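## Task

Pick up the tube sitting on the shelved bench by the window and lower it fully into one of the holes in the tube rack on the shelved bench by the door. The task fails if the tube ever touches the floor, or if the robot falls over or finishes leaning.

## Robot and tools

Robot: TidyBot++, a mobile base (0.54 m long, 0.50 m wide, 0.38 m tall) on four driven casters, carrying one seven-joint arm with a two-finger gripper. The shoulder sits 0.12 m ahead of the base centre and 0.68 m up. Segments: upper arm 0.42 m, forearm 0.31 m, hand 0.31 m. The arm starts folded with the hand pointing down. A downward-pointing hand reaches at most about 0.94 m above the floor, and only near the base. Cameras: base_camera on the base and wrist_camera, which looks along the hand.

Frames: the base frame has its origin on the floor below the base centre, x forward, y left, z up, in metres. The odometry frame is the base frame as it was when the scene began. hand_pose is the point between the finger pads, in the base frame; its z axis runs out along the fingers and the fingers close along its y axis.

Tools:
- move: one action. "base" is a single object with optional keys translate_m (forward +), strafe_m (left +), both in metres from -2 to 2, and rotate_rad (counter-clockwise +) from -6.3 to 6.3. These are offsets from where the base stood when the command began, not positions. "joints" is one object of absolute targets by name: joint_1_rad to joint_7_rad in radians and gripper_pos from 0 (open) to 1 (closed). Ranges: joint_2_rad and joint_4_rad limited to ±2.249 and ±2.579, joint_6_rad ±2.099, the rest unlimited (they take the short way round, so send under half a turn per step). joint_1_rad positive turns the arm clockwise seen from above, opposite to the base's heading sign. "target" is one list of seven numbers, an absolute hand pose in the base frame: x, y, z in metres, then quaternion qw, qx, qy, qz. With "target", "joints" may only hold gripper_pos. "speeds" caps top speeds for this action: translate_m or strafe_m 0.05 to 0.5 m/s (give only one when both move the base), rotate_rad 0.1 to 1.57 rad/s, gripper_pos 0.234 to 0.993 per second. "cameras" picks images (base_camera, wrist_camera, all; [] for none). "blocking" true waits until motion rests; false returns within about half a second while motion continues. A move with no action just reports state. Unknown keys make the call invalid; out-of-range values get it refused.
- wait: seconds from 0 to 10, optional cameras; returns early once all motion rests.
- stop: brakes all running motions; braked parts read "stopped" and may keep pressing on contacts.
- zoom_image: camera plus region [x0, y0, x1, y1] in pixels of that camera's latest image, at most 504 by 504.
- finished_scene: scene is the number of the scene being ended; it ends it for good and its result gives the next task.

Result lines: "move" says done or the worst status. base_status, joint_status, hand_status report per motion: moving, done, off_target (came to rest short and may still push), stopped, not_followed (a check withheld the arm; the result says "joint command not followed" or "pose unreachable" with a cause), contact_stop, time_out, torque_fault, limit_stop_at_motor_heat. hand_target is where the hand would be with all joints on target; hand_pose is where it is. base_odometry counts wheel turns (slip counts as travel), heading in rad. base_tilt gives forward and right lean in degrees. motor_effort is percent of each motor's maximum, with the peak of the last action in brackets. joint_positions and Motor temperatures list per joint. on_its_own lists unrequested motion; "earlier move" shows a non-blocking move's state; "pictures" names the image order. ARM HIT, MOTOR HOT and OVER-TEMPERATURE FAULT lines warn of problems.

If a move or wait is refused, or an uncommanded stop (contact_stop, time_out, torque fault) shows up, the rest of that reply's move, wait and finished_scene calls are skipped. Base moves are cut off after 14 s; actions last at most 15 s. An unreachable target can wander up to 10 s and end in time_out.

Hand targets: after "done" the hand is usually within 3 cm; to fix it, add (wanted position minus hand_pose) to your previous target. To keep a loaded hand still, resend hand_target, not hand_pose. The arm sags under load; do not command a held arm to its read angles. For joint errors, send last command plus (wanted minus read). Low, forward-pointing poses near the base often miss or drive the arm into the base; nothing stops the arm hitting the base or furniture, and it keeps pushing.

Gripper: pad gap is about 85 x (1 - gripper_pos) mm. Stopped by an object, it reads off_target and squeezes roughly 100 to 140 N, then locks. Closed fingertips reach about 20 mm beyond the hand point. When a held object lands on a surface, hand_pose stops falling while commands keep going lower.

Avoid: dropping the tube or releasing it while it moves, any floor contact, hard hits, strong pushes, heavy gripper strain or squeezing a part still resting on something. Do not drive or turn the base while the raised arm is caught on something; reaching far out or swinging a stretched arm sideways can tip the robot, and backing off straightens it. Stretched or loaded arms heat the motors; at 75 °C the arm sinks for 30 to 60 s. Torque faults freeze the arm for 10 s.

Each tool is called after "Call:" in YAML: its name, and indented under it one key for each argument.

## Session

Call:
move:

Scene clock: 0.00 s.
Motor temperatures (°C): [40 41 44 43 49 47 53]
base_odometry: x=+0.000 y=+0.000 heading=+0.000
base_tilt: forward=+0.0 right=+0.3
base_status: not commanded
joint_positions: joint_1_rad=+0.050 joint_2_rad=-0.316 joint_3_rad=+3.183 joint_4_rad=-2.527 joint_5_rad=+0.035 joint_6_rad=-0.825 joint_7_rad=+1.551 gripper_pos=+0.000
joint_status: not commanded
motor_effort: joint_1_rad=+0 joint_2_rad=-3 joint_3_rad=+0 joint_4_rad=+14 joint_5_rad=+1 joint_6_rad=+2 joint_7_rad=+0
hand_pose: x=+0.2727 y=-0.0191 z=+0.5846 quat_wxyz=(+0.009, +0.998, -0.044, +0.053) (m; base frame)
hand_target: x=+0.2727 y=-0.0191 z=+0.5846 quat_wxyz=(+0.009, +0.998, -0.044, +0.053) (m; base frame)
hand_status: not commanded
pictures: base_camera, wrist_camera
camera_calibration:
wrist_camera: T_world_to_cam=[[-0.175509, -0.981452, 0.0771237, -0.017111], [-0.98382, 0.17199, -0.0501787, 0.349373], [0.0359835, -0.0846827, -0.995758, 0.708026], [0, 0, 0, 1]] pos_world=[0.315239, -0.0169245, 0.723874]

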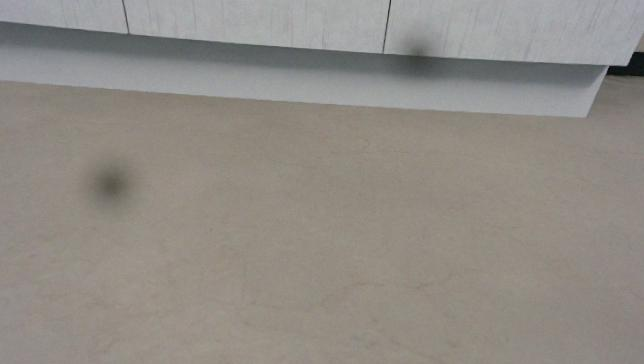

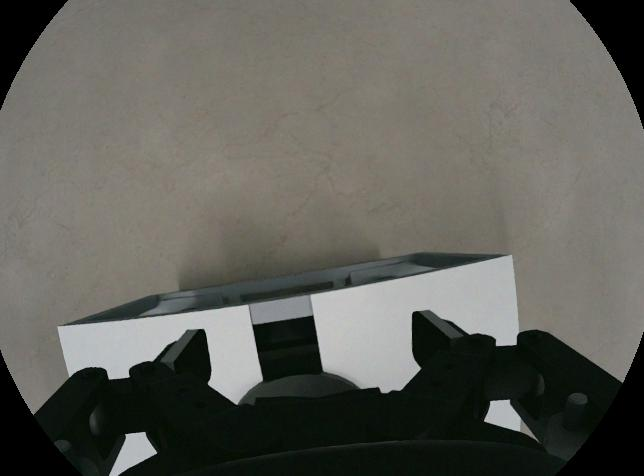

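Call:
move:
  joints: {"joint_2_rad": -0.4, "joint_4_rad": -1.8, "joint_6_rad": -0.35}

Call:
move:
  base: {"rotate_rad": 1.05}

Call:
move:
  base: {"rotate_rad": 1.05}

Call:
move:
  base: {"rotate_rad": 1.05}

Call:
move:
  base: {"rotate_rad": 1.05}

Call:
move:
  base: {"rotate_rad": 1.05}

Scene clock: 2.80 s.
Motor temperatures (°C): [40 41 44 43 49 47 53]
move: done
base_odometry: x=+0.000 y=+0.000 heading=+0.000
base_tilt: forward=+0.0 right=+0.2
base_status: not commanded
joint_positions: joint_1_rad=+0.050 joint_2_rad=-0.383 joint_3_rad=+3.183 joint_4_rad=-1.823 joint_5_rad=+0.035 joint_6_rad=-0.432 joint_7_rad=+1.551 gripper_pos=+0.000
joint_status: all done
motor_effort: joint_1_rad=+0(0) joint_2_rad=-8(9) joint_3_rad=+1(1) joint_4_rad=+21(21) joint_5_rad=+1(2) joint_6_rad=+10(11) joint_7_rad=+0(1)
hand_pose: x=+0.5687 y=-0.0483 z=+1.0210 quat_wxyz=(+0.029, +0.804, -0.040, +0.592) (m; base frame)
hand_target: x=+0.5693 y=-0.0484 z=+1.0673 quat_wxyz=(+0.031, +0.767, -0.038, +0.640) (m; base frame)
hand_status: not commanded
pictures: base_camera, wrist_camera
camera_calibration:
wrist_camera: T_world_to_cam=[[-0.191673, -0.979887, -0.0555175, 0.117185], [-0.339012, 0.119186, -0.933202, 1.19972], [0.92105, -0.160049, -0.355038, -0.0317594], [0, 0, 0, 1]] pos_world=[0.458432, -0.0332442, 1.11481]

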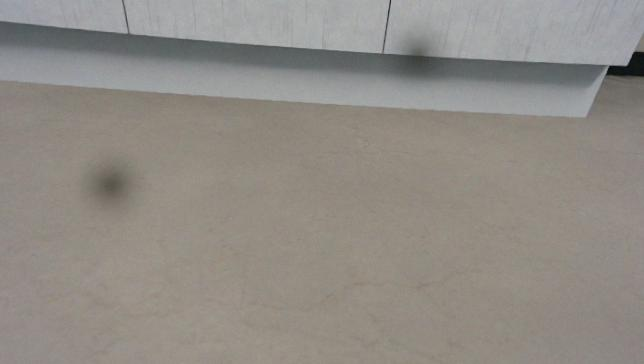

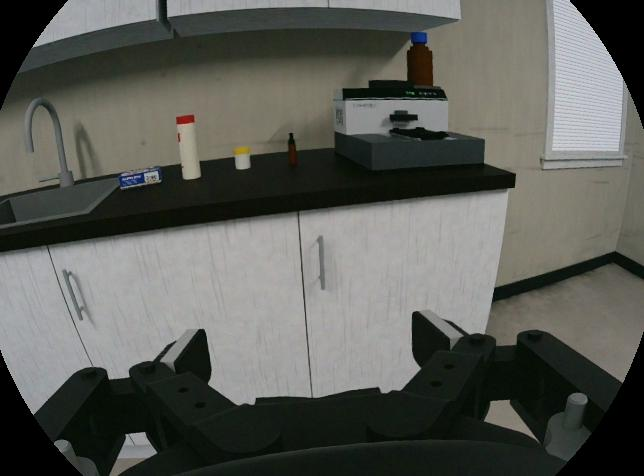

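Scene clock: 4.80 s.
Motor temperatures (°C): [40 41 44 43 49 47 53]
move: done
base_odometry: x=+0.000 y=+0.000 heading=+1.050
base_tilt: forward=+0.0 right=+0.2
base_status: done
joint_positions: joint_1_rad=+0.050 joint_2_rad=-0.383 joint_3_rad=+3.183 joint_4_rad=-1.823 joint_5_rad=+0.035 joint_6_rad=-0.428 joint_7_rad=+1.551 gripper_pos=+0.000
joint_status: not commanded
motor_effort: joint_1_rad=+0(2) joint_2_rad=-8(10) joint_3_rad=+1(2) joint_4_rad=+21(22) joint_5_rad=+0(2) joint_6_rad=+10(10) joint_7_rad=+0(1)
hand_pose: x=+0.5690 y=-0.0481 z=+1.0222 quat_wxyz=(+0.029, +0.803, -0.039, +0.594) (m; base frame)
hand_target: x=+0.5693 y=-0.0484 z=+1.0673 quat_wxyz=(+0.031, +0.767, -0.038, +0.640) (m; base frame)
hand_status: not commanded
pictures: base_camera, wrist_camera
camera_calibration:
wrist_camera: T_world_to_cam=[[-0.190834, -0.980035, -0.0558006, 0.117432], [-0.335239, 0.118495, -0.934652, 1.20027], [0.922604, -0.159657, -0.351159, -0.036359], [0, 0, 0, 1]] pos_world=[0.458331, -0.0329429, 1.11562]

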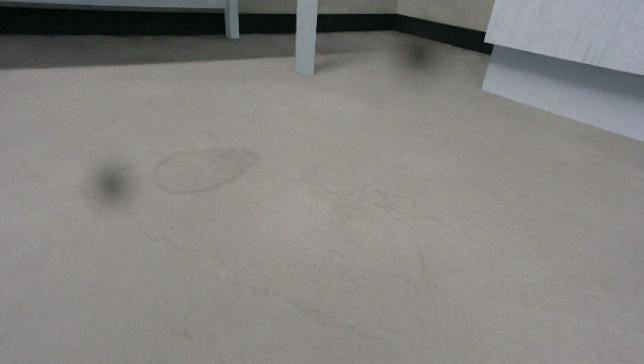

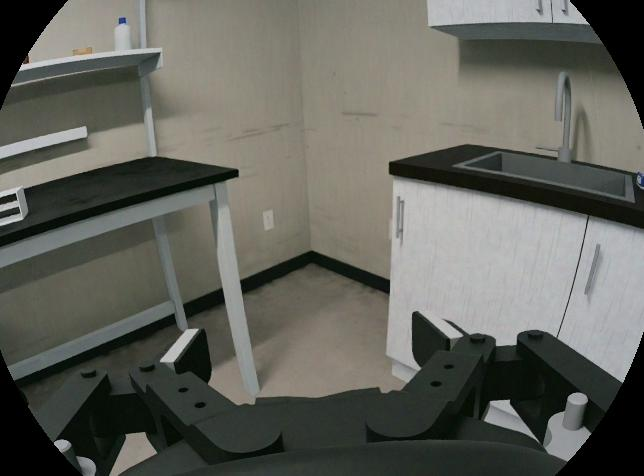

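Scene clock: 6.77 s.
Motor temperatures (°C): [40 41 44 43 49 47 53]
move: done
base_odometry: x=+0.000 y=+0.000 heading=+2.099
base_tilt: forward=+0.0 right=+0.3
base_status: done
joint_positions: joint_1_rad=+0.050 joint_2_rad=-0.383 joint_3_rad=+3.183 joint_4_rad=-1.823 joint_5_rad=+0.035 joint_6_rad=-0.427 joint_7_rad=+1.551 gripper_pos=+0.000
joint_status: not commanded
motor_effort: joint_1_rad=+0(2) joint_2_rad=-8(9) joint_3_rad=+0(2) joint_4_rad=+21(22) joint_5_rad=+0(2) joint_6_rad=+10(11) joint_7_rad=+0(1)
hand_pose: x=+0.5691 y=-0.0480 z=+1.0224 quat_wxyz=(+0.029, +0.803, -0.039, +0.594) (m; base frame)
hand_target: x=+0.5693 y=-0.0484 z=+1.0673 quat_wxyz=(+0.031, +0.767, -0.038, +0.640) (m; base frame)
hand_status: not commanded
pictures: base_camera, wrist_camera
camera_calibration:
wrist_camera: T_world_to_cam=[[-0.190662, -0.980066, -0.0558532, 0.117515], [-0.334727, 0.118394, -0.934848, 1.20033], [0.922825, -0.159544, -0.350628, -0.0369971], [0, 0, 0, 1]] pos_world=[0.458331, -0.0328426, 1.11572]

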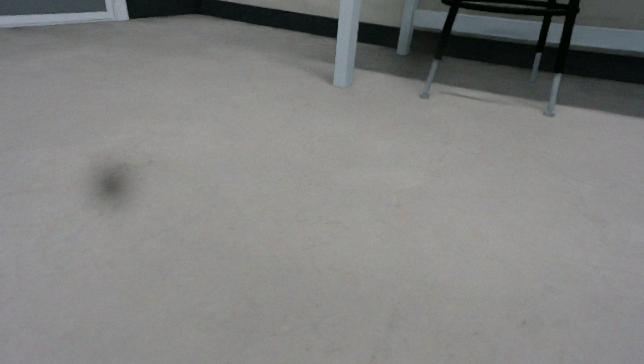

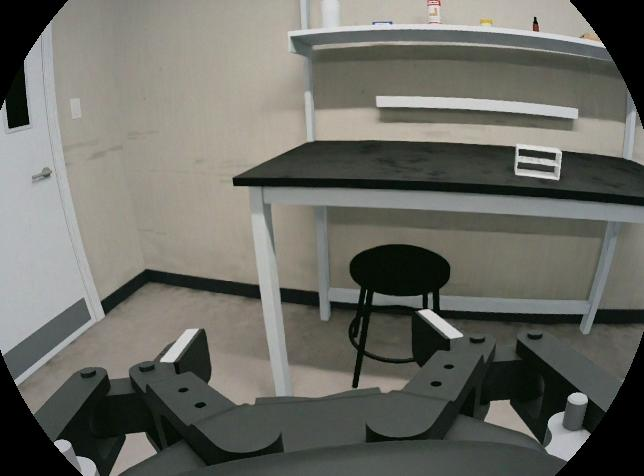

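Scene clock: 8.70 s.
Motor temperatures (°C): [40 41 44 43 49 47 53]
move: done
base_odometry: x=+0.000 y=+0.000 heading=-3.134
base_tilt: forward=+0.0 right=+0.3
base_status: done
joint_positions: joint_1_rad=+0.050 joint_2_rad=-0.383 joint_3_rad=+3.182 joint_4_rad=-1.823 joint_5_rad=+0.035 joint_6_rad=-0.427 joint_7_rad=+1.551 gripper_pos=+0.000
joint_status: not commanded
motor_effort: joint_1_rad=+0(2) joint_2_rad=-8(9) joint_3_rad=+0(2) joint_4_rad=+21(22) joint_5_rad=+1(2) joint_6_rad=+10(11) joint_7_rad=+0(1)
hand_pose: x=+0.5691 y=-0.0479 z=+1.0224 quat_wxyz=(+0.029, +0.803, -0.039, +0.594) (m; base frame)
hand_target: x=+0.5693 y=-0.0484 z=+1.0673 quat_wxyz=(+0.031, +0.767, -0.038, +0.640) (m; base frame)
hand_status: not commanded
pictures: base_camera, wrist_camera
camera_calibration:
wrist_camera: T_world_to_cam=[[-0.190538, -0.980091, -0.0558311, 0.117438], [-0.334578, 0.118302, -0.934913, 1.20043], [0.922905, -0.159456, -0.350458, -0.0371849], [0, 0, 0, 1]] pos_world=[0.458331, -0.0328424, 1.11582]

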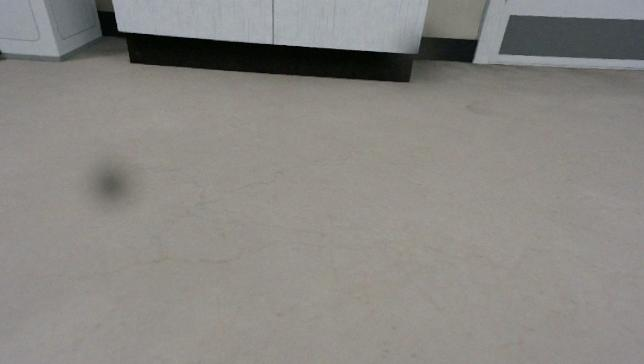

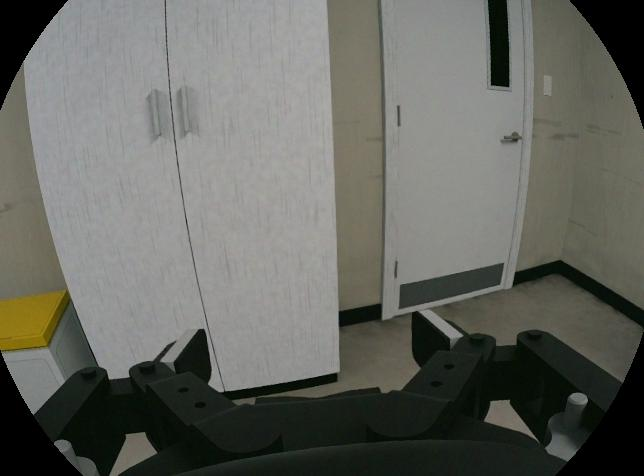

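Scene clock: 10.63 s.
Motor temperatures (°C): [40 41 44 43 49 47 53]
move: done
base_odometry: x=+0.000 y=+0.000 heading=-2.085
base_tilt: forward=+0.0 right=+0.2
base_status: done
joint_positions: joint_1_rad=+0.050 joint_2_rad=-0.383 joint_3_rad=+3.182 joint_4_rad=-1.823 joint_5_rad=+0.035 joint_6_rad=-0.427 joint_7_rad=+1.551 gripper_pos=+0.000
joint_status: not commanded
motor_effort: joint_1_rad=+0(2) joint_2_rad=-8(9) joint_3_rad=+0(3) joint_4_rad=+21(22) joint_5_rad=+1(2) joint_6_rad=+10(11) joint_7_rad=+0(1)
hand_pose: x=+0.5691 y=-0.0478 z=+1.0225 quat_wxyz=(+0.029, +0.803, -0.039, +0.594) (m; base frame)
hand_target: x=+0.5693 y=-0.0484 z=+1.0673 quat_wxyz=(+0.031, +0.767, -0.038, +0.640) (m; base frame)
hand_status: not commanded
pictures: base_camera, wrist_camera
camera_calibration:
wrist_camera: T_world_to_cam=[[-0.190391, -0.980121, -0.0557993, 0.117433], [-0.3344, 0.118188, -0.934991, 1.20042], [0.922999, -0.159355, -0.350255, -0.0374353], [0, 0, 0, 1]] pos_world=[0.45833, -0.0327421, 1.11582]

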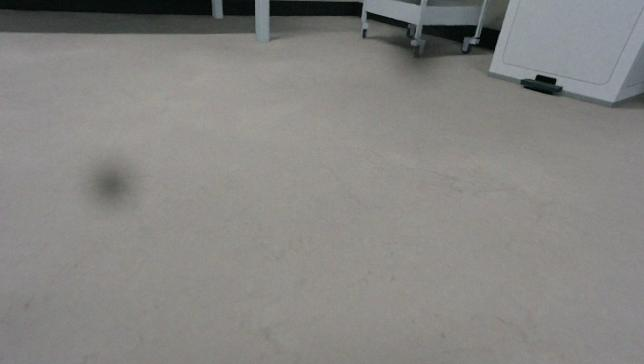

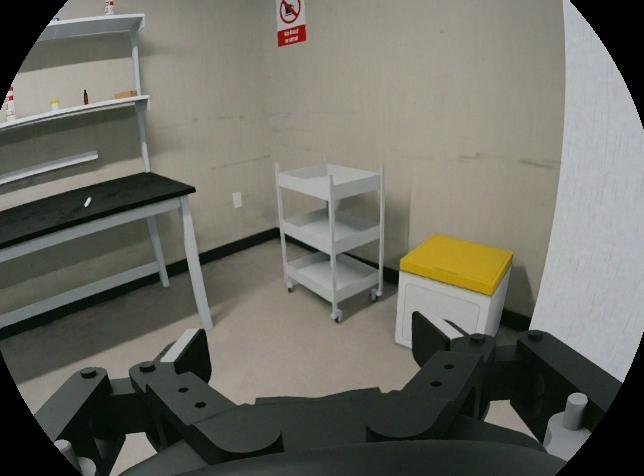

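Scene clock: 12.57 s.
Motor temperatures (°C): [40 41 44 43 49 47 53]
move: done
base_odometry: x=+0.000 y=+0.000 heading=-1.035
base_tilt: forward=+0.0 right=+0.3
base_status: done
joint_positions: joint_1_rad=+0.050 joint_2_rad=-0.383 joint_3_rad=+3.182 joint_4_rad=-1.823 joint_5_rad=+0.035 joint_6_rad=-0.427 joint_7_rad=+1.551 gripper_pos=+0.000
joint_status: not commanded
motor_effort: joint_1_rad=+0(2) joint_2_rad=-8(9) joint_3_rad=+0(3) joint_4_rad=+21(22) joint_5_rad=+1(2) joint_6_rad=+10(10) joint_7_rad=+0(1)
hand_pose: x=+0.5692 y=-0.0478 z=+1.0225 quat_wxyz=(+0.029, +0.803, -0.039, +0.595) (m; base frame)
hand_target: x=+0.5693 y=-0.0484 z=+1.0673 quat_wxyz=(+0.031, +0.767, -0.038, +0.640) (m; base frame)
hand_status: not commanded
pictures: base_camera, wrist_camera
camera_calibration:
wrist_camera: T_world_to_cam=[[-0.190258, -0.980148, -0.0557854, 0.117355], [-0.334305, 0.11811, -0.935035, 1.20042], [0.923061, -0.159248, -0.350139, -0.0375887], [0, 0, 0, 1]] pos_world=[0.45833, -0.0327418, 1.11582]

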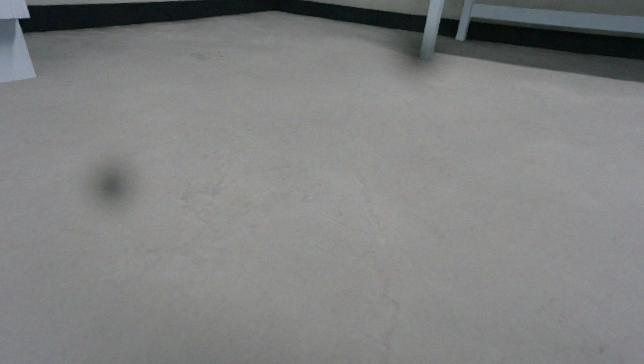

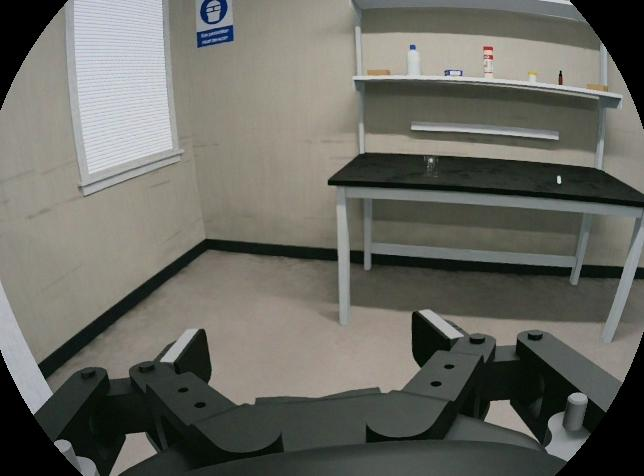

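Call:
move:
  base: {"rotate_rad": -0.536}
  cameras: []

Call:
move:
  base: {"translate_m": 1.2, "strafe_m": -0.37}

Scene clock: 16.50 s.
Motor temperatures (°C): [40 41 44 43 49 47 53]
move: done
base_odometry: x=+0.000 y=+0.000 heading=-1.569
base_tilt: forward=+0.0 right=+0.3
base_status: done
joint_positions: joint_1_rad=+0.050 joint_2_rad=-0.383 joint_3_rad=+3.182 joint_4_rad=-1.823 joint_5_rad=+0.035 joint_6_rad=-0.427 joint_7_rad=+1.551 gripper_pos=+0.000
joint_status: not commanded
motor_effort: joint_1_rad=+0(1) joint_2_rad=-8(9) joint_3_rad=+0(2) joint_4_rad=+22(22) joint_5_rad=+1(1) joint_6_rad=+10(11) joint_7_rad=+0(1)
hand_pose: x=+0.5691 y=-0.0479 z=+1.0226 quat_wxyz=(+0.029, +0.803, -0.039, +0.595) (m; base frame)
hand_target: x=+0.5693 y=-0.0484 z=+1.0673 quat_wxyz=(+0.031, +0.767, -0.038, +0.640) (m; base frame)
hand_status: not commanded
pictures: none
No camera images: "cameras" was empty.

Scene clock: 20.30 s.
Motor temperatures (°C): [40 41 44 43 49 47 53]
move: done
base_odometry: x=-0.369 y=-1.201 heading=-1.570
base_tilt: forward=+0.0 right=+0.3
base_status: done
joint_positions: joint_1_rad=+0.050 joint_2_rad=-0.393 joint_3_rad=+3.182 joint_4_rad=-1.823 joint_5_rad=+0.035 joint_6_rad=-0.425 joint_7_rad=+1.551 gripper_pos=+0.000
joint_status: not commanded
motor_effort: joint_1_rad=+0(1) joint_2_rad=-8(11) joint_3_rad=+1(1) joint_4_rad=+21(23) joint_5_rad=+0(2) joint_6_rad=+9(11) joint_7_rad=+0(1)
hand_pose: x=+0.5659 y=-0.0477 z=+1.0275 quat_wxyz=(+0.029, +0.799, -0.039, +0.599) (m; base frame)
hand_target: x=+0.5693 y=-0.0484 z=+1.0673 quat_wxyz=(+0.031, +0.767, -0.038, +0.640) (m; base frame)
hand_status: not commanded
pictures: base_camera, wrist_camera
camera_calibration:
wrist_camera: T_world_to_cam=[[-0.189803, -0.980145, -0.0573595, 0.118516], [-0.32353, 0.117596, -0.938882, 1.20187], [0.926986, -0.159645, -0.339427, -0.0461667], [0, 0, 0, 1]] pos_world=[0.454132, -0.0325424, 1.11954]

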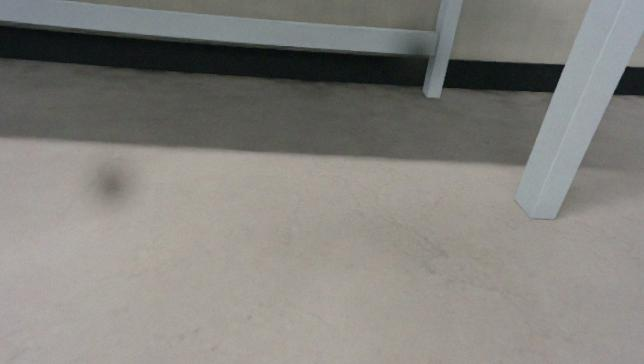

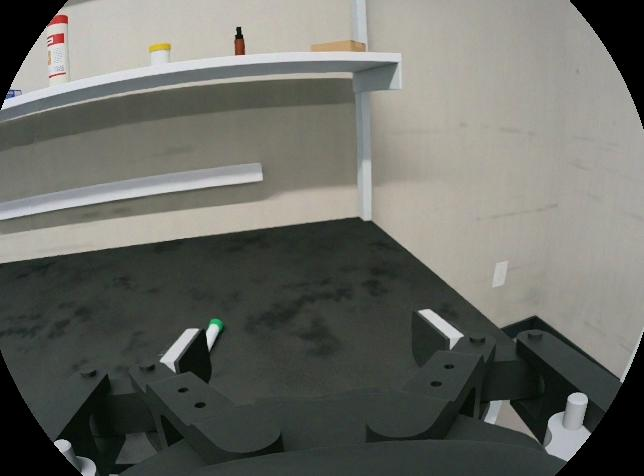

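Call:
move:
  base: {"translate_m": 0.2, "strafe_m": 0.05}
  cameras: []

Call:
move:
  target: [0.58, 0.02, 0.92, 0, 1, 0, 0]

Scene clock: 22.67 s.
Motor temperatures (°C): [40 41 44 43 49 47 53]
move: done
base_odometry: x=-0.318 y=-1.401 heading=-1.571
base_tilt: forward=+0.0 right=+0.3
base_status: done
joint_positions: joint_1_rad=+0.050 joint_2_rad=-0.395 joint_3_rad=+3.182 joint_4_rad=-1.823 joint_5_rad=+0.035 joint_6_rad=-0.425 joint_7_rad=+1.551 gripper_pos=+0.000
joint_status: not commanded
motor_effort: joint_1_rad=+0(1) joint_2_rad=-8(12) joint_3_rad=+0(1) joint_4_rad=+21(22) joint_5_rad=+1(1) joint_6_rad=+10(11) joint_7_rad=+0(1)
hand_pose: x=+0.5655 y=-0.0477 z=+1.0284 quat_wxyz=(+0.029, +0.799, -0.039, +0.600) (m; base frame)
hand_target: x=+0.5693 y=-0.0484 z=+1.0673 quat_wxyz=(+0.031, +0.767, -0.038, +0.640) (m; base frame)
hand_status: not commanded
pictures: none
No camera images: "cameras" was empty.

Scene clock: 25.73 s.
Motor temperatures (°C): [40 41 44 43 49 47 53]
move: off_target
base_odometry: x=-0.318 y=-1.401 heading=-1.571
base_tilt: forward=+0.1 right=+0.3
base_status: not commanded
joint_positions: joint_1_rad=-0.032 joint_2_rad=+0.472 joint_3_rad=+3.182 joint_4_rad=-0.472 joint_5_rad=+0.010 joint_6_rad=-2.033 joint_7_rad=+1.551 gripper_pos=+0.000
joint_status: not commanded
motor_effort: joint_1_rad=+0(1) joint_2_rad=-31(32) joint_3_rad=+0(1) joint_4_rad=+14(23) joint_5_rad=+1(2) joint_6_rad=+3(11) joint_7_rad=+0(1)
hand_pose: x=+0.6164 y=+0.0011 z=+0.9336 quat_wxyz=(+0.013, +0.996, -0.014, +0.082) (m; base frame)
hand_target: x=+0.6051 y=+0.0207 z=+0.9210 quat_wxyz=(-0.001, +0.999, +0.000, +0.040) (m; base frame)
hand_status: off_target (0.043 m and 9.7 deg from the pose sent, 0.129 m and 74.0 deg at the start; a joint's target at an end of its range on 72 of 72 steps)
pictures: base_camera, wrist_camera
camera_calibration:
wrist_camera: T_world_to_cam=[[-0.121341, -0.989168, 0.0825975, -0.00235282], [-0.987631, 0.111989, -0.109743, 0.759584], [0.0993047, -0.0948922, -0.990522, 1.00102], [0, 0, 0, 1]] pos_world=[0.650497, 0.00759676, 1.07508]

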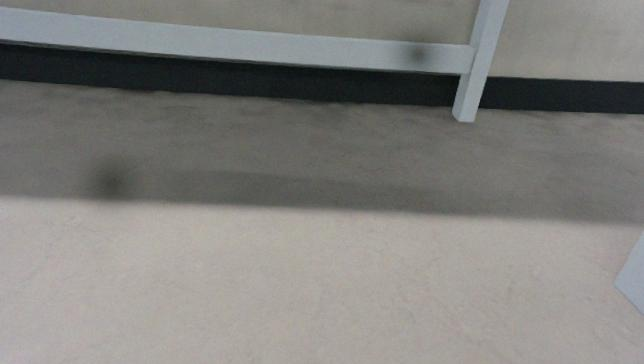

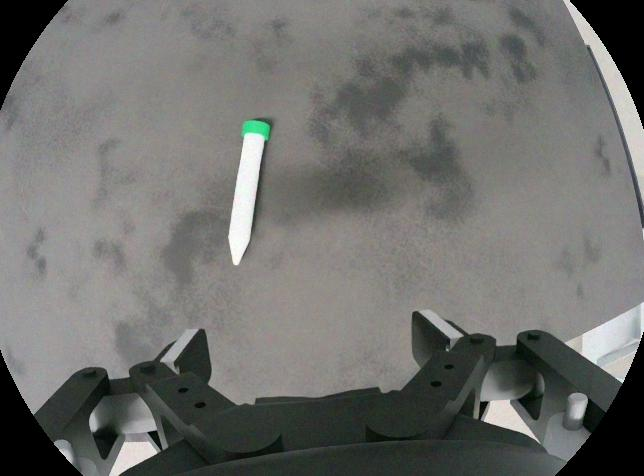

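Call:
move:
  base: {"translate_m": 0.12}
  cameras: []

Call:
move:
  target: [0.632, 0.026, 0.87, 0, 0.9925, -0.1222, 0]

Scene clock: 29.17 s.
Motor temperatures (°C): [40 41 44 43 49 47 53]
move: done
base_odometry: x=-0.318 y=-1.521 heading=-1.570
base_tilt: forward=+0.1 right=+0.2
base_status: done
joint_positions: joint_1_rad=-0.034 joint_2_rad=+0.488 joint_3_rad=+3.182 joint_4_rad=-0.469 joint_5_rad=+0.009 joint_6_rad=-2.039 joint_7_rad=+1.551 gripper_pos=+0.000
joint_status: not commanded
motor_effort: joint_1_rad=+0(2) joint_2_rad=-31(35) joint_3_rad=+0(2) joint_4_rad=+15(16) joint_5_rad=+1(1) joint_6_rad=+3(4) joint_7_rad=+0(1)
hand_pose: x=+0.6185 y=+0.0022 z=+0.9265 quat_wxyz=(+0.013, +0.997, -0.013, +0.073) (m; base frame)
hand_target: x=+0.6051 y=+0.0207 z=+0.9210 quat_wxyz=(-0.001, +0.999, +0.000, +0.040) (m; base frame)
hand_status: not commanded
pictures: none
No camera images: "cameras" was empty.

Scene clock: 30.40 s.
Motor temperatures (°C): [40 41 44 43 49 47 53]
move: done
base_odometry: x=-0.318 y=-1.521 heading=-1.570
base_tilt: forward=+0.1 right=+0.2
base_status: not commanded
joint_positions: joint_1_rad=-0.048 joint_2_rad=+0.581 joint_3_rad=+3.195 joint_4_rad=-0.469 joint_5_rad=-0.012 joint_6_rad=-2.039 joint_7_rad=+1.331 gripper_pos=+0.000
joint_status: not commanded
motor_effort: joint_1_rad=+0(0) joint_2_rad=-35(38) joint_3_rad=+0(1) joint_4_rad=+15(16) joint_5_rad=+0(2) joint_6_rad=+2(4) joint_7_rad=+0(1)
hand_pose: x=+0.6391 y=+0.0120 z=+0.8788 quat_wxyz=(+0.006, +0.993, -0.115, +0.027) (m; base frame)
hand_target: x=+0.6320 y=+0.0260 z=+0.8700 quat_wxyz=(+0.000, +0.993, -0.122, +0.000) (m; base frame)
hand_status: done (0.018 m and 3.3 deg from the pose sent, 0.063 m and 15.1 deg at the start)
pictures: base_camera, wrist_camera
camera_calibration:
wrist_camera: T_world_to_cam=[[-0.3092, -0.948038, 0.0749614, 0.14199], [-0.950686, 0.310154, 0.00113945, 0.651255], [-0.0243298, -0.0709124, -0.997186, 1.03005], [0, 0, 0, 1]] pos_world=[0.688103, 0.00566542, 1.01576]

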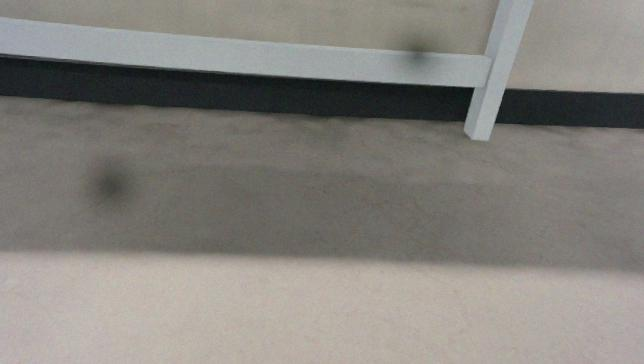

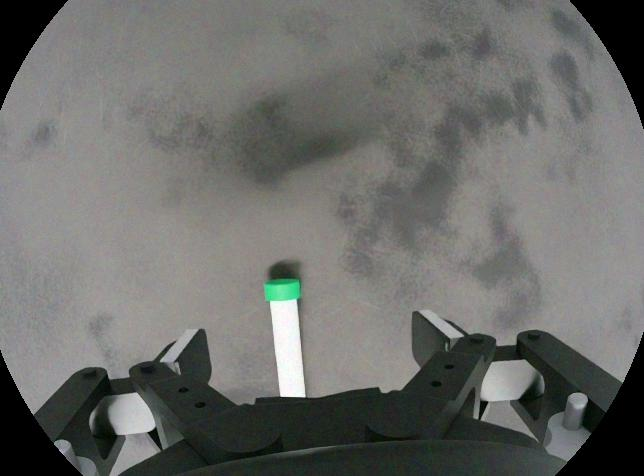

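Call:
move:
  target: [0.621, 0.041, 0.82, 0, 0.991, -0.133, -0.015]

Scene clock: 32.47 s.
Motor temperatures (°C): [40 41 44 43 49 47 53]
move: done
base_odometry: x=-0.318 y=-1.521 heading=-1.570
base_tilt: forward=+0.1 right=+0.3
base_status: not commanded
joint_positions: joint_1_rad=-0.086 joint_2_rad=+0.528 joint_3_rad=+3.195 joint_4_rad=-0.750 joint_5_rad=-0.012 joint_6_rad=-1.947 joint_7_rad=+1.286 gripper_pos=+0.000
joint_status: not commanded
motor_effort: joint_1_rad=+0(1) joint_2_rad=-34(35) joint_3_rad=+0(1) joint_4_rad=+15(16) joint_5_rad=+1(1) joint_6_rad=+2(3) joint_7_rad=+0(1)
hand_pose: x=+0.6056 y=+0.0282 z=+0.8255 quat_wxyz=(+0.014, +0.992, -0.121, -0.040) (m; base frame)
hand_target: x=+0.6210 y=+0.0410 z=+0.8200 quat_wxyz=(+0.000, +0.991, -0.133, -0.015) (m; base frame)
hand_status: done (0.021 m and 3.6 deg from the pose sent, 0.068 m and 5.3 deg at the start)
pictures: base_camera, wrist_camera
camera_calibration:
wrist_camera: T_world_to_cam=[[-0.308659, -0.943917, 0.117266, 0.115582], [-0.937749, 0.322621, 0.128619, 0.500995], [-0.159238, -0.0702664, -0.984736, 1.04863], [0, 0, 0, 1]] pos_world=[0.672464, 0.0211513, 0.954628]

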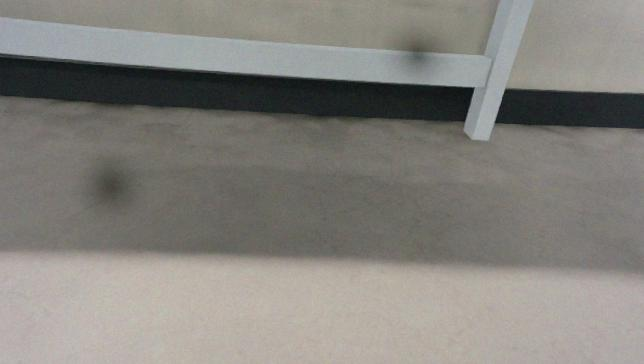

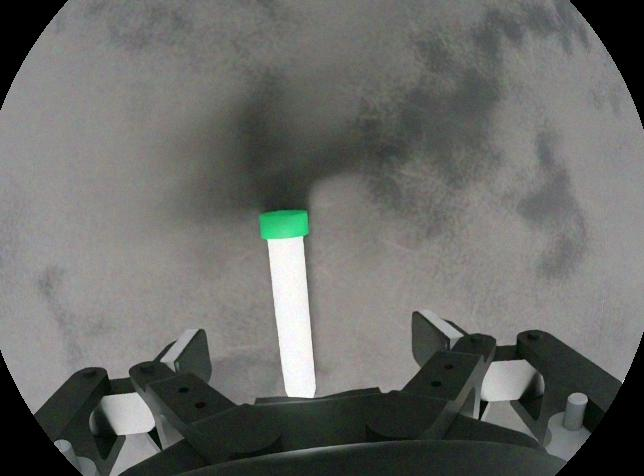

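Call:
move:
  target: [0.642, 0.040, 0.79, 0, 0.991, -0.133, 0.015]
  cameras: ["wrist_camera"]

Scene clock: 35.20 s.
Motor temperatures (°C): [40 41 44 43 49 47 53]
move: done
base_odometry: x=-0.318 y=-1.521 heading=-1.570
base_tilt: forward=+0.1 right=+0.3
base_status: not commanded
joint_positions: joint_1_rad=-0.091 joint_2_rad=+0.512 joint_3_rad=+3.195 joint_4_rad=-0.871 joint_5_rad=-0.012 joint_6_rad=-1.784 joint_7_rad=+1.286 gripper_pos=+0.000
joint_status: not commanded
motor_effort: joint_1_rad=+0(0) joint_2_rad=-34(36) joint_3_rad=+0(1) joint_4_rad=+16(17) joint_5_rad=+1(1) joint_6_rad=+1(2) joint_7_rad=+0(1)
hand_pose: x=+0.6257 y=+0.0303 z=+0.7960 quat_wxyz=(+0.009, +0.993, -0.119, -0.011) (m; base frame)
hand_target: x=+0.6420 y=+0.0400 z=+0.7900 quat_wxyz=(+0.000, +0.991, -0.133, +0.015) (m; base frame)
hand_status: done (0.020 m and 3.5 deg from the pose sent, 0.052 m and 6.7 deg at the start)
pictures: wrist_camera
camera_calibration:
wrist_camera: T_world_to_cam=[[-0.312203, -0.945184, 0.0956847, 0.146684], [-0.944608, 0.319578, 0.0747304, 0.570288], [-0.101213, -0.0670535, -0.992603, 0.992788], [0, 0, 0, 1]] pos_world=[0.684977, 0.0229613, 0.928791]

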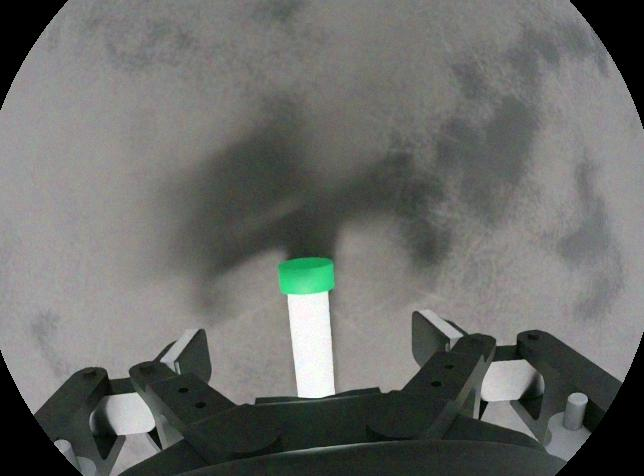

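Call:
move:
  target: [0.644, 0.040, 0.767, 0, 0.991, -0.133, 0.020]
  cameras: []

Call:
move:
  target: [0.645, 0.040, 0.760, 0, 0.991, -0.133, 0.025]
  cameras: ["wrist_camera"]

Scene clock: 36.67 s.
Motor temperatures (°C): [40 41 44 43 49 47 53]
move: done
base_odometry: x=-0.318 y=-1.521 heading=-1.570
base_tilt: forward=+0.1 right=+0.3
base_status: not commanded
joint_positions: joint_1_rad=-0.094 joint_2_rad=+0.499 joint_3_rad=+3.195 joint_4_rad=-0.962 joint_5_rad=-0.012 joint_6_rad=-1.693 joint_7_rad=+1.285 gripper_pos=+0.000
joint_status: not commanded
motor_effort: joint_1_rad=+0(1) joint_2_rad=-33(35) joint_3_rad=+0(1) joint_4_rad=+16(17) joint_5_rad=+1(2) joint_6_rad=+1(2) joint_7_rad=+0(0)
hand_pose: x=+0.6284 y=+0.0315 z=+0.7744 quat_wxyz=(+0.008, +0.993, -0.118, -0.005) (m; base frame)
hand_target: x=+0.6440 y=+0.0400 z=+0.7670 quat_wxyz=(+0.000, +0.991, -0.133, +0.020) (m; base frame)
hand_status: done (0.019 m and 3.4 deg from the pose sent, 0.036 m and 4.0 deg at the start)
pictures: none
No camera images: "cameras" was empty.

Scene clock: 37.33 s.
Motor temperatures (°C): [40 41 44 43 49 47 53]
move: done
base_odometry: x=-0.318 y=-1.521 heading=-1.570
base_tilt: forward=+0.0 right=+0.3
base_status: not commanded
joint_positions: joint_1_rad=-0.096 joint_2_rad=+0.481 joint_3_rad=+3.195 joint_4_rad=-0.992 joint_5_rad=-0.012 joint_6_rad=-1.656 joint_7_rad=+1.285 gripper_pos=+0.000
joint_status: not commanded
motor_effort: joint_1_rad=+0(0) joint_2_rad=-31(34) joint_3_rad=+0(1) joint_4_rad=+15(16) joint_5_rad=+1(1) joint_6_rad=+2(3) joint_7_rad=-1(1)
hand_pose: x=+0.6301 y=+0.0320 z=+0.7739 quat_wxyz=(+0.005, +0.993, -0.118, +0.007) (m; base frame)
hand_target: x=+0.6450 y=+0.0400 z=+0.7600 quat_wxyz=(+0.000, +0.991, -0.133, +0.025) (m; base frame)
hand_status: done (0.022 m and 2.7 deg from the pose sent, 0.024 m and 3.9 deg at the start)
pictures: wrist_camera
camera_calibration:
wrist_camera: T_world_to_cam=[[-0.312462, -0.9465, 0.0806582, 0.163593], [-0.947813, 0.316305, 0.0400201, 0.604549], [-0.0633917, -0.0639441, -0.995938, 0.950086], [0, 0, 0, 1]] pos_world=[0.684344, 0.0243714, 0.908838]

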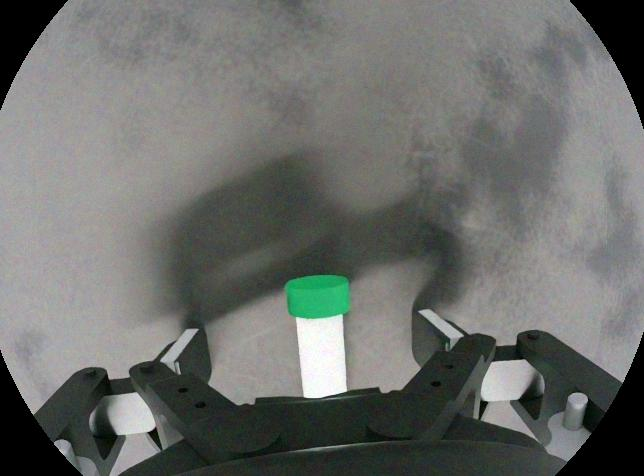

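Call:
move:
  target: [0.643, 0.040, 0.785, 0, 0.991, -0.133, 0.015]
  cameras: ["wrist_camera"]

Scene clock: 38.67 s.
Motor temperatures (°C): [40 41 44 43 49 47 53]
move: done
base_odometry: x=-0.318 y=-1.521 heading=-1.570
base_tilt: forward=+0.1 right=+0.3
base_status: not commanded
joint_positions: joint_1_rad=-0.096 joint_2_rad=+0.485 joint_3_rad=+3.195 joint_4_rad=-0.932 joint_5_rad=-0.012 joint_6_rad=-1.656 joint_7_rad=+1.285 gripper_pos=+0.000
joint_status: not commanded
motor_effort: joint_1_rad=+0(0) joint_2_rad=-34(35) joint_3_rad=+0(1) joint_4_rad=+17(18) joint_5_rad=+0(2) joint_6_rad=+2(3) joint_7_rad=+0(1)
hand_pose: x=+0.6466 y=+0.0333 z=+0.7916 quat_wxyz=(+0.001, +0.992, -0.117, +0.035) (m; base frame)
hand_target: x=+0.6430 y=+0.0400 z=+0.7850 quat_wxyz=(+0.000, +0.991, -0.133, +0.015) (m; base frame)
hand_status: done (0.010 m and 2.9 deg from the pose sent, 0.019 m and 2.0 deg at the start)
pictures: wrist_camera
camera_calibration:
wrist_camera: T_world_to_cam=[[-0.314972, -0.947163, 0.0606117, 0.186159], [-0.949073, 0.314812, -0.0124342, 0.661477], [-0.00730407, -0.0614414, -0.998084, 0.934154], [0, 0, 0, 1]] pos_world=[0.693248, 0.025478, 0.929305]

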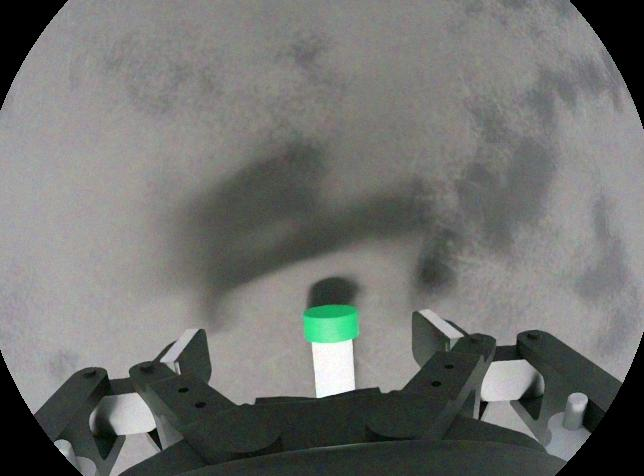

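Call:
move:
  target: [0.624, 0.038, 0.781, 0, 0.991, -0.133, -0.020]
  cameras: ["wrist_camera"]

Scene clock: 39.63 s.
Motor temperatures (°C): [40 41 44 43 49 47 53]
move: done
base_odometry: x=-0.318 y=-1.521 heading=-1.570
base_tilt: forward=+0.0 right=+0.2
base_status: not commanded
joint_positions: joint_1_rad=-0.096 joint_2_rad=+0.485 joint_3_rad=+3.195 joint_4_rad=-0.932 joint_5_rad=-0.016 joint_6_rad=-1.703 joint_7_rad=+1.285 gripper_pos=+0.000
joint_status: not commanded
motor_effort: joint_1_rad=+0(0) joint_2_rad=-33(35) joint_3_rad=+0(1) joint_4_rad=+17(17) joint_5_rad=+0(1) joint_6_rad=+2(3) joint_7_rad=+0(0)
hand_pose: x=+0.6319 y=+0.0339 z=+0.7909 quat_wxyz=(+0.002, +0.993, -0.117, +0.012) (m; base frame)
hand_target: x=+0.6240 y=+0.0380 z=+0.7810 quat_wxyz=(+0.000, +0.991, -0.133, -0.020) (m; base frame)
hand_status: done (0.013 m and 4.1 deg from the pose sent, 0.025 m and 6.6 deg at the start)
pictures: wrist_camera
camera_calibration:
wrist_camera: T_world_to_cam=[[-0.311662, -0.947339, 0.0735898, 0.169736], [-0.948636, 0.314649, 0.0329553, 0.611138], [-0.0543748, -0.059539, -0.996744, 0.962022], [0, 0, 0, 1]] pos_world=[0.684957, 0.0257818, 0.926258]

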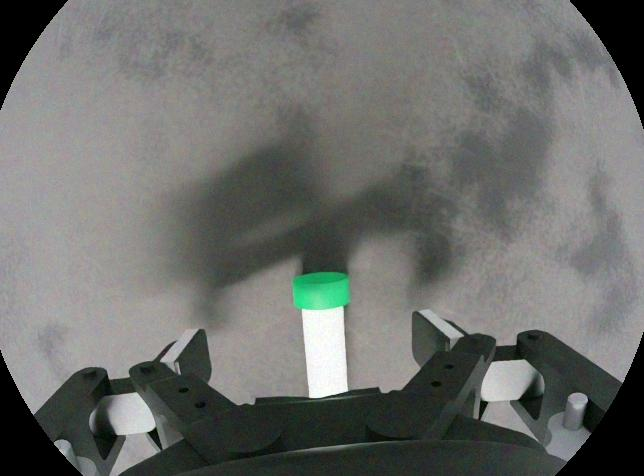

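Call:
move:
  target: [0.621, 0.028, 0.776, 0, 0.9915, -0.130, -0.020]
  cameras: ["wrist_camera"]

Scene clock: 40.80 s.
Motor temperatures (°C): [40 41 44 43 49 47 53]
move: done
base_odometry: x=-0.318 y=-1.521 heading=-1.570
base_tilt: forward=+0.0 right=+0.2
base_status: not commanded
joint_positions: joint_1_rad=-0.095 joint_2_rad=+0.485 joint_3_rad=+3.195 joint_4_rad=-0.941 joint_5_rad=-0.016 joint_6_rad=-1.703 joint_7_rad=+1.285 gripper_pos=+0.000
joint_status: not commanded
motor_effort: joint_1_rad=+0(0) joint_2_rad=-33(34) joint_3_rad=+0(1) joint_4_rad=+16(17) joint_5_rad=+1(2) joint_6_rad=+2(2) joint_7_rad=+0(0)
hand_pose: x=+0.6295 y=+0.0332 z=+0.7879 quat_wxyz=(+0.003, +0.993, -0.118, +0.007) (m; base frame)
hand_target: x=+0.6210 y=+0.0280 z=+0.7760 quat_wxyz=(+0.000, +0.991, -0.130, -0.020) (m; base frame)
hand_status: done (0.016 m and 3.4 deg from the pose sent, 0.019 m and 3.9 deg at the start)
pictures: wrist_camera
camera_calibration:
wrist_camera: T_world_to_cam=[[-0.311836, -0.947017, 0.0769193, 0.166107], [-0.948, 0.315539, 0.0416158, 0.601931], [-0.0636819, -0.0599422, -0.996168, 0.964369], [0, 0, 0, 1]] pos_world=[0.683842, 0.02518, 0.922847]

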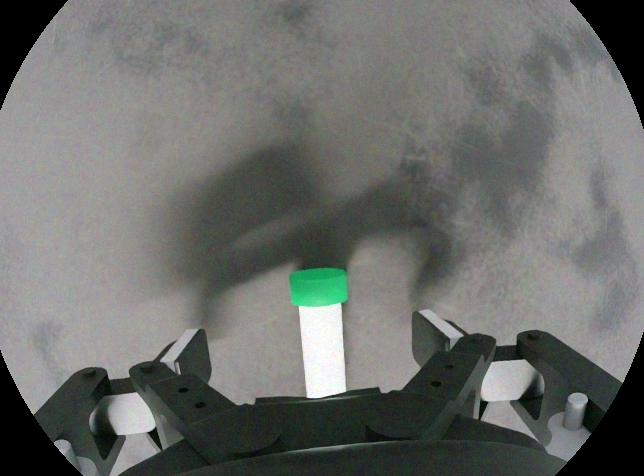

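Call:
move:
  target: [0.6215, 0.019, 0.776, 0, 0.992, -0.128, -0.020]
  cameras: ["wrist_camera"]

Scene clock: 41.67 s.
Motor temperatures (°C): [40 41 44 43 49 47 53]
move: done
base_odometry: x=-0.318 y=-1.521 heading=-1.570
base_tilt: forward=+0.1 right=+0.2
base_status: not commanded
joint_positions: joint_1_rad=-0.084 joint_2_rad=+0.485 joint_3_rad=+3.196 joint_4_rad=-0.941 joint_5_rad=-0.016 joint_6_rad=-1.703 joint_7_rad=+1.292 gripper_pos=+0.000
joint_status: not commanded
motor_effort: joint_1_rad=+0(1) joint_2_rad=-33(34) joint_3_rad=+0(1) joint_4_rad=+17(17) joint_5_rad=+1(1) joint_6_rad=+2(2) joint_7_rad=+0(1)
hand_pose: x=+0.6299 y=+0.0276 z=+0.7879 quat_wxyz=(+0.003, +0.993, -0.120, +0.007) (m; base frame)
hand_target: x=+0.6215 y=+0.0190 z=+0.7760 quat_wxyz=(+0.000, +0.992, -0.128, -0.020) (m; base frame)
hand_status: done (0.017 m and 3.3 deg from the pose sent, 0.020 m and 3.3 deg at the start)
pictures: wrist_camera
camera_calibration:
wrist_camera: T_world_to_cam=[[-0.316284, -0.945514, 0.0772462, 0.163324], [-0.946501, 0.320011, 0.0415868, 0.603005], [-0.0640405, -0.0599603, -0.996144, 0.964257], [0, 0, 0, 1]] pos_world=[0.684153, 0.0192744, 0.922846]

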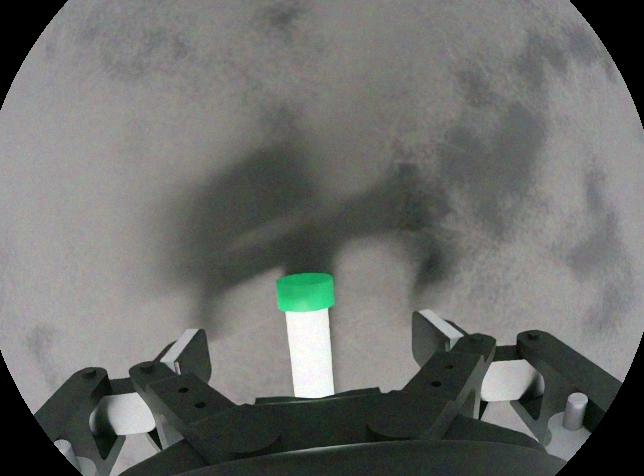

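Call:
move:
  joints: {"gripper_pos": 0.79}
  speeds: {"gripper_pos": 0.3}
  cameras: ["wrist_camera"]

Call:
move:
  joints: {"gripper_pos": 0.82}
  speeds: {"gripper_pos": 0.234}
  cameras: ["wrist_camera"]

Scene clock: 45.33 s.
Motor temperatures (°C): [40 41 44 43 49 47 53]
move: done
base_odometry: x=-0.318 y=-1.521 heading=-1.570
base_tilt: forward=+0.0 right=+0.3
base_status: not commanded
joint_positions: joint_1_rad=-0.084 joint_2_rad=+0.485 joint_3_rad=+3.196 joint_4_rad=-0.941 joint_5_rad=-0.016 joint_6_rad=-1.703 joint_7_rad=+1.292 gripper_pos=+0.790
joint_status: all done
motor_effort: joint_1_rad=+0(0) joint_2_rad=-33(34) joint_3_rad=+0(1) joint_4_rad=+17(17) joint_5_rad=+1(2) joint_6_rad=+2(3) joint_7_rad=+0(1)
hand_pose: x=+0.6299 y=+0.0276 z=+0.7879 quat_wxyz=(+0.003, +0.993, -0.120, +0.007) (m; base frame)
hand_target: x=+0.6215 y=+0.0190 z=+0.7760 quat_wxyz=(+0.000, +0.992, -0.128, -0.020) (m; base frame)
hand_status: not commanded
pictures: wrist_camera
camera_calibration:
wrist_camera: T_world_to_cam=[[-0.316284, -0.945514, 0.0772462, 0.163324], [-0.946501, 0.320011, 0.0415868, 0.603005], [-0.0640405, -0.0599603, -0.996144, 0.964257], [0, 0, 0, 1]] pos_world=[0.684153, 0.0192744, 0.922846]

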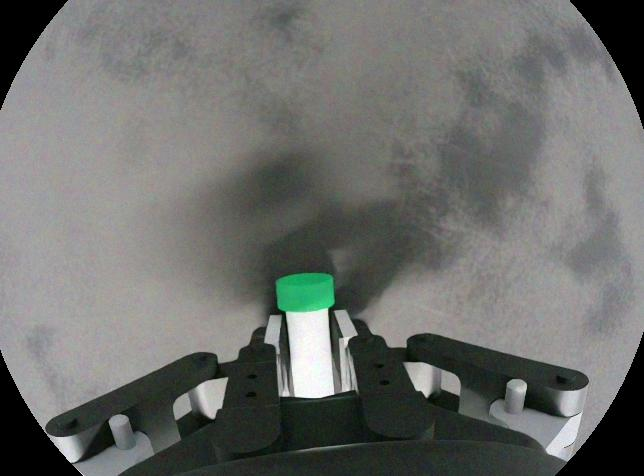

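Scene clock: 46.00 s.
Motor temperatures (°C): [40 41 44 43 49 47 53]
move: done
base_odometry: x=-0.318 y=-1.521 heading=-1.570
base_tilt: forward=+0.1 right=+0.2
base_status: not commanded
joint_positions: joint_1_rad=-0.084 joint_2_rad=+0.485 joint_3_rad=+3.196 joint_4_rad=-0.941 joint_5_rad=-0.016 joint_6_rad=-1.703 joint_7_rad=+1.292 gripper_pos=+0.816
joint_status: all done
motor_effort: joint_1_rad=+0(0) joint_2_rad=-33(34) joint_3_rad=+0(1) joint_4_rad=+16(17) joint_5_rad=+0(1) joint_6_rad=+2(2) joint_7_rad=+0(1)
hand_pose: x=+0.6299 y=+0.0276 z=+0.7879 quat_wxyz=(+0.003, +0.993, -0.120, +0.007) (m; base frame)
hand_target: x=+0.6215 y=+0.0190 z=+0.7760 quat_wxyz=(+0.000, +0.992, -0.128, -0.020) (m; base frame)
hand_status: not commanded
pictures: wrist_camera
camera_calibration:
wrist_camera: T_world_to_cam=[[-0.316284, -0.945514, 0.0772462, 0.163324], [-0.946501, 0.320011, 0.0415868, 0.603005], [-0.0640405, -0.0599603, -0.996144, 0.964257], [0, 0, 0, 1]] pos_world=[0.684153, 0.0192744, 0.922846]

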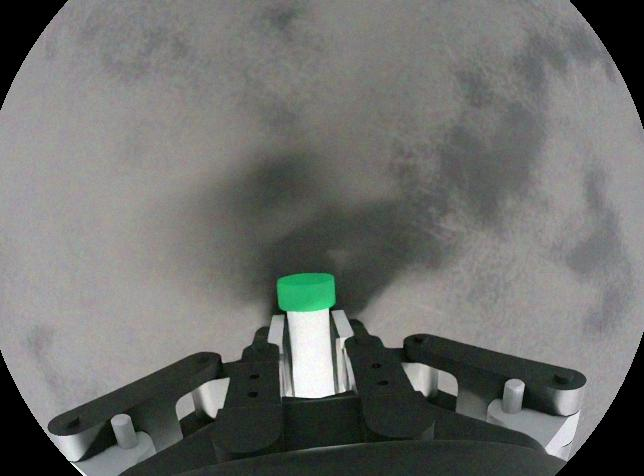

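Call:
move:
  joints: {"gripper_pos": 0.84}
  speeds: {"gripper_pos": 0.234}
  cameras: ["wrist_camera"]

Scene clock: 47.97 s.
Motor temperatures (°C): [40 41 44 43 49 47 53]
move: done
base_odometry: x=-0.318 y=-1.521 heading=-1.570
base_tilt: forward=+0.1 right=+0.3
base_status: not commanded
joint_positions: joint_1_rad=-0.084 joint_2_rad=+0.485 joint_3_rad=+3.196 joint_4_rad=-0.941 joint_5_rad=-0.016 joint_6_rad=-1.703 joint_7_rad=+1.292 gripper_pos=+0.835
joint_status: all done
motor_effort: joint_1_rad=+0(0) joint_2_rad=-31(33) joint_3_rad=+0(1) joint_4_rad=+15(16) joint_5_rad=+1(2) joint_6_rad=+1(2) joint_7_rad=+0(1)
hand_pose: x=+0.6299 y=+0.0276 z=+0.7879 quat_wxyz=(+0.003, +0.993, -0.120, +0.007) (m; base frame)
hand_target: x=+0.6215 y=+0.0190 z=+0.7760 quat_wxyz=(+0.000, +0.992, -0.128, -0.020) (m; base frame)
hand_status: not commanded
pictures: wrist_camera
camera_calibration:
wrist_camera: T_world_to_cam=[[-0.316284, -0.945514, 0.0772462, 0.163324], [-0.946501, 0.320011, 0.0415868, 0.603005], [-0.0640405, -0.0599603, -0.996144, 0.964257], [0, 0, 0, 1]] pos_world=[0.684153, 0.0192744, 0.922846]

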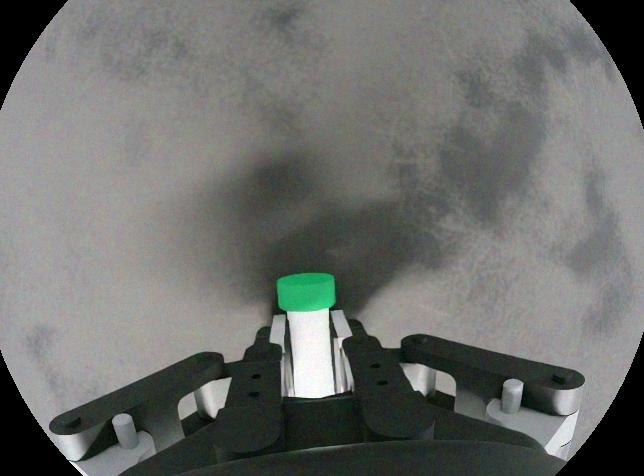

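Call:
move:
  target: [0.6215, 0.019, 0.779, 0, 0.992, -0.128, -0.020]
  cameras: []

Call:
move:
  joints: {"gripper_pos": 0.87}
  speeds: {"gripper_pos": 0.234}
  cameras: ["wrist_camera"]

Scene clock: 48.83 s.
Motor temperatures (°C): [40 41 44 43 49 47 53]
move: done
base_odometry: x=-0.318 y=-1.521 heading=-1.570
base_tilt: forward=+0.0 right=+0.2
base_status: not commanded
joint_positions: joint_1_rad=-0.084 joint_2_rad=+0.485 joint_3_rad=+3.196 joint_4_rad=-0.941 joint_5_rad=-0.016 joint_6_rad=-1.703 joint_7_rad=+1.292 gripper_pos=+0.835
joint_status: not commanded
motor_effort: joint_1_rad=+0(0) joint_2_rad=-31(31) joint_3_rad=+0(0) joint_4_rad=+15(15) joint_5_rad=+1(1) joint_6_rad=+2(2) joint_7_rad=-1(1)
hand_pose: x=+0.6299 y=+0.0276 z=+0.7880 quat_wxyz=(+0.003, +0.993, -0.120, +0.007) (m; base frame)
hand_target: x=+0.6215 y=+0.0190 z=+0.7790 quat_wxyz=(+0.000, +0.992, -0.128, -0.020) (m; base frame)
hand_status: done (0.015 m and 3.3 deg from the pose sent, 0.015 m and 3.3 deg at the start)
pictures: none
No camera images: "cameras" was empty.

Scene clock: 49.57 s.
Motor temperatures (°C): [40 41 44 43 49 47 53]
move: off_target
base_odometry: x=-0.318 y=-1.521 heading=-1.570
base_tilt: forward=+0.1 right=+0.2
base_status: not commanded
joint_positions: joint_1_rad=-0.084 joint_2_rad=+0.485 joint_3_rad=+3.196 joint_4_rad=-0.941 joint_5_rad=-0.016 joint_6_rad=-1.703 joint_7_rad=+1.292 gripper_pos=+0.836
joint_status: gripper_pos off_target (ended at +0.836, target +0.870)
motor_effort: joint_1_rad=+0(0) joint_2_rad=-31(31) joint_3_rad=+0(1) joint_4_rad=+15(15) joint_5_rad=+1(2) joint_6_rad=+1(2) joint_7_rad=+0(1)
hand_pose: x=+0.6299 y=+0.0276 z=+0.7880 quat_wxyz=(+0.003, +0.993, -0.120, +0.007) (m; base frame)
hand_target: x=+0.6215 y=+0.0190 z=+0.7790 quat_wxyz=(+0.000, +0.992, -0.128, -0.020) (m; base frame)
hand_status: not commanded
pictures: wrist_camera
camera_calibration:
wrist_camera: T_world_to_cam=[[-0.316306, -0.945515, 0.0771523, 0.163426], [-0.946513, 0.32001, 0.0413029, 0.603276], [-0.063742, -0.0599613, -0.996163, 0.964071], [0, 0, 0, 1]] pos_world=[0.684154, 0.0192744, 0.922847]

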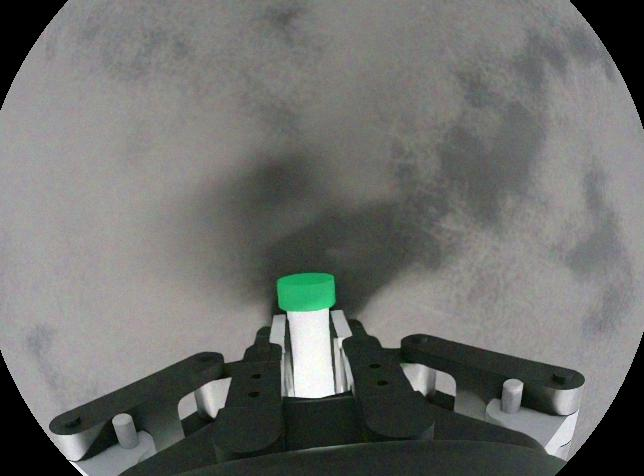

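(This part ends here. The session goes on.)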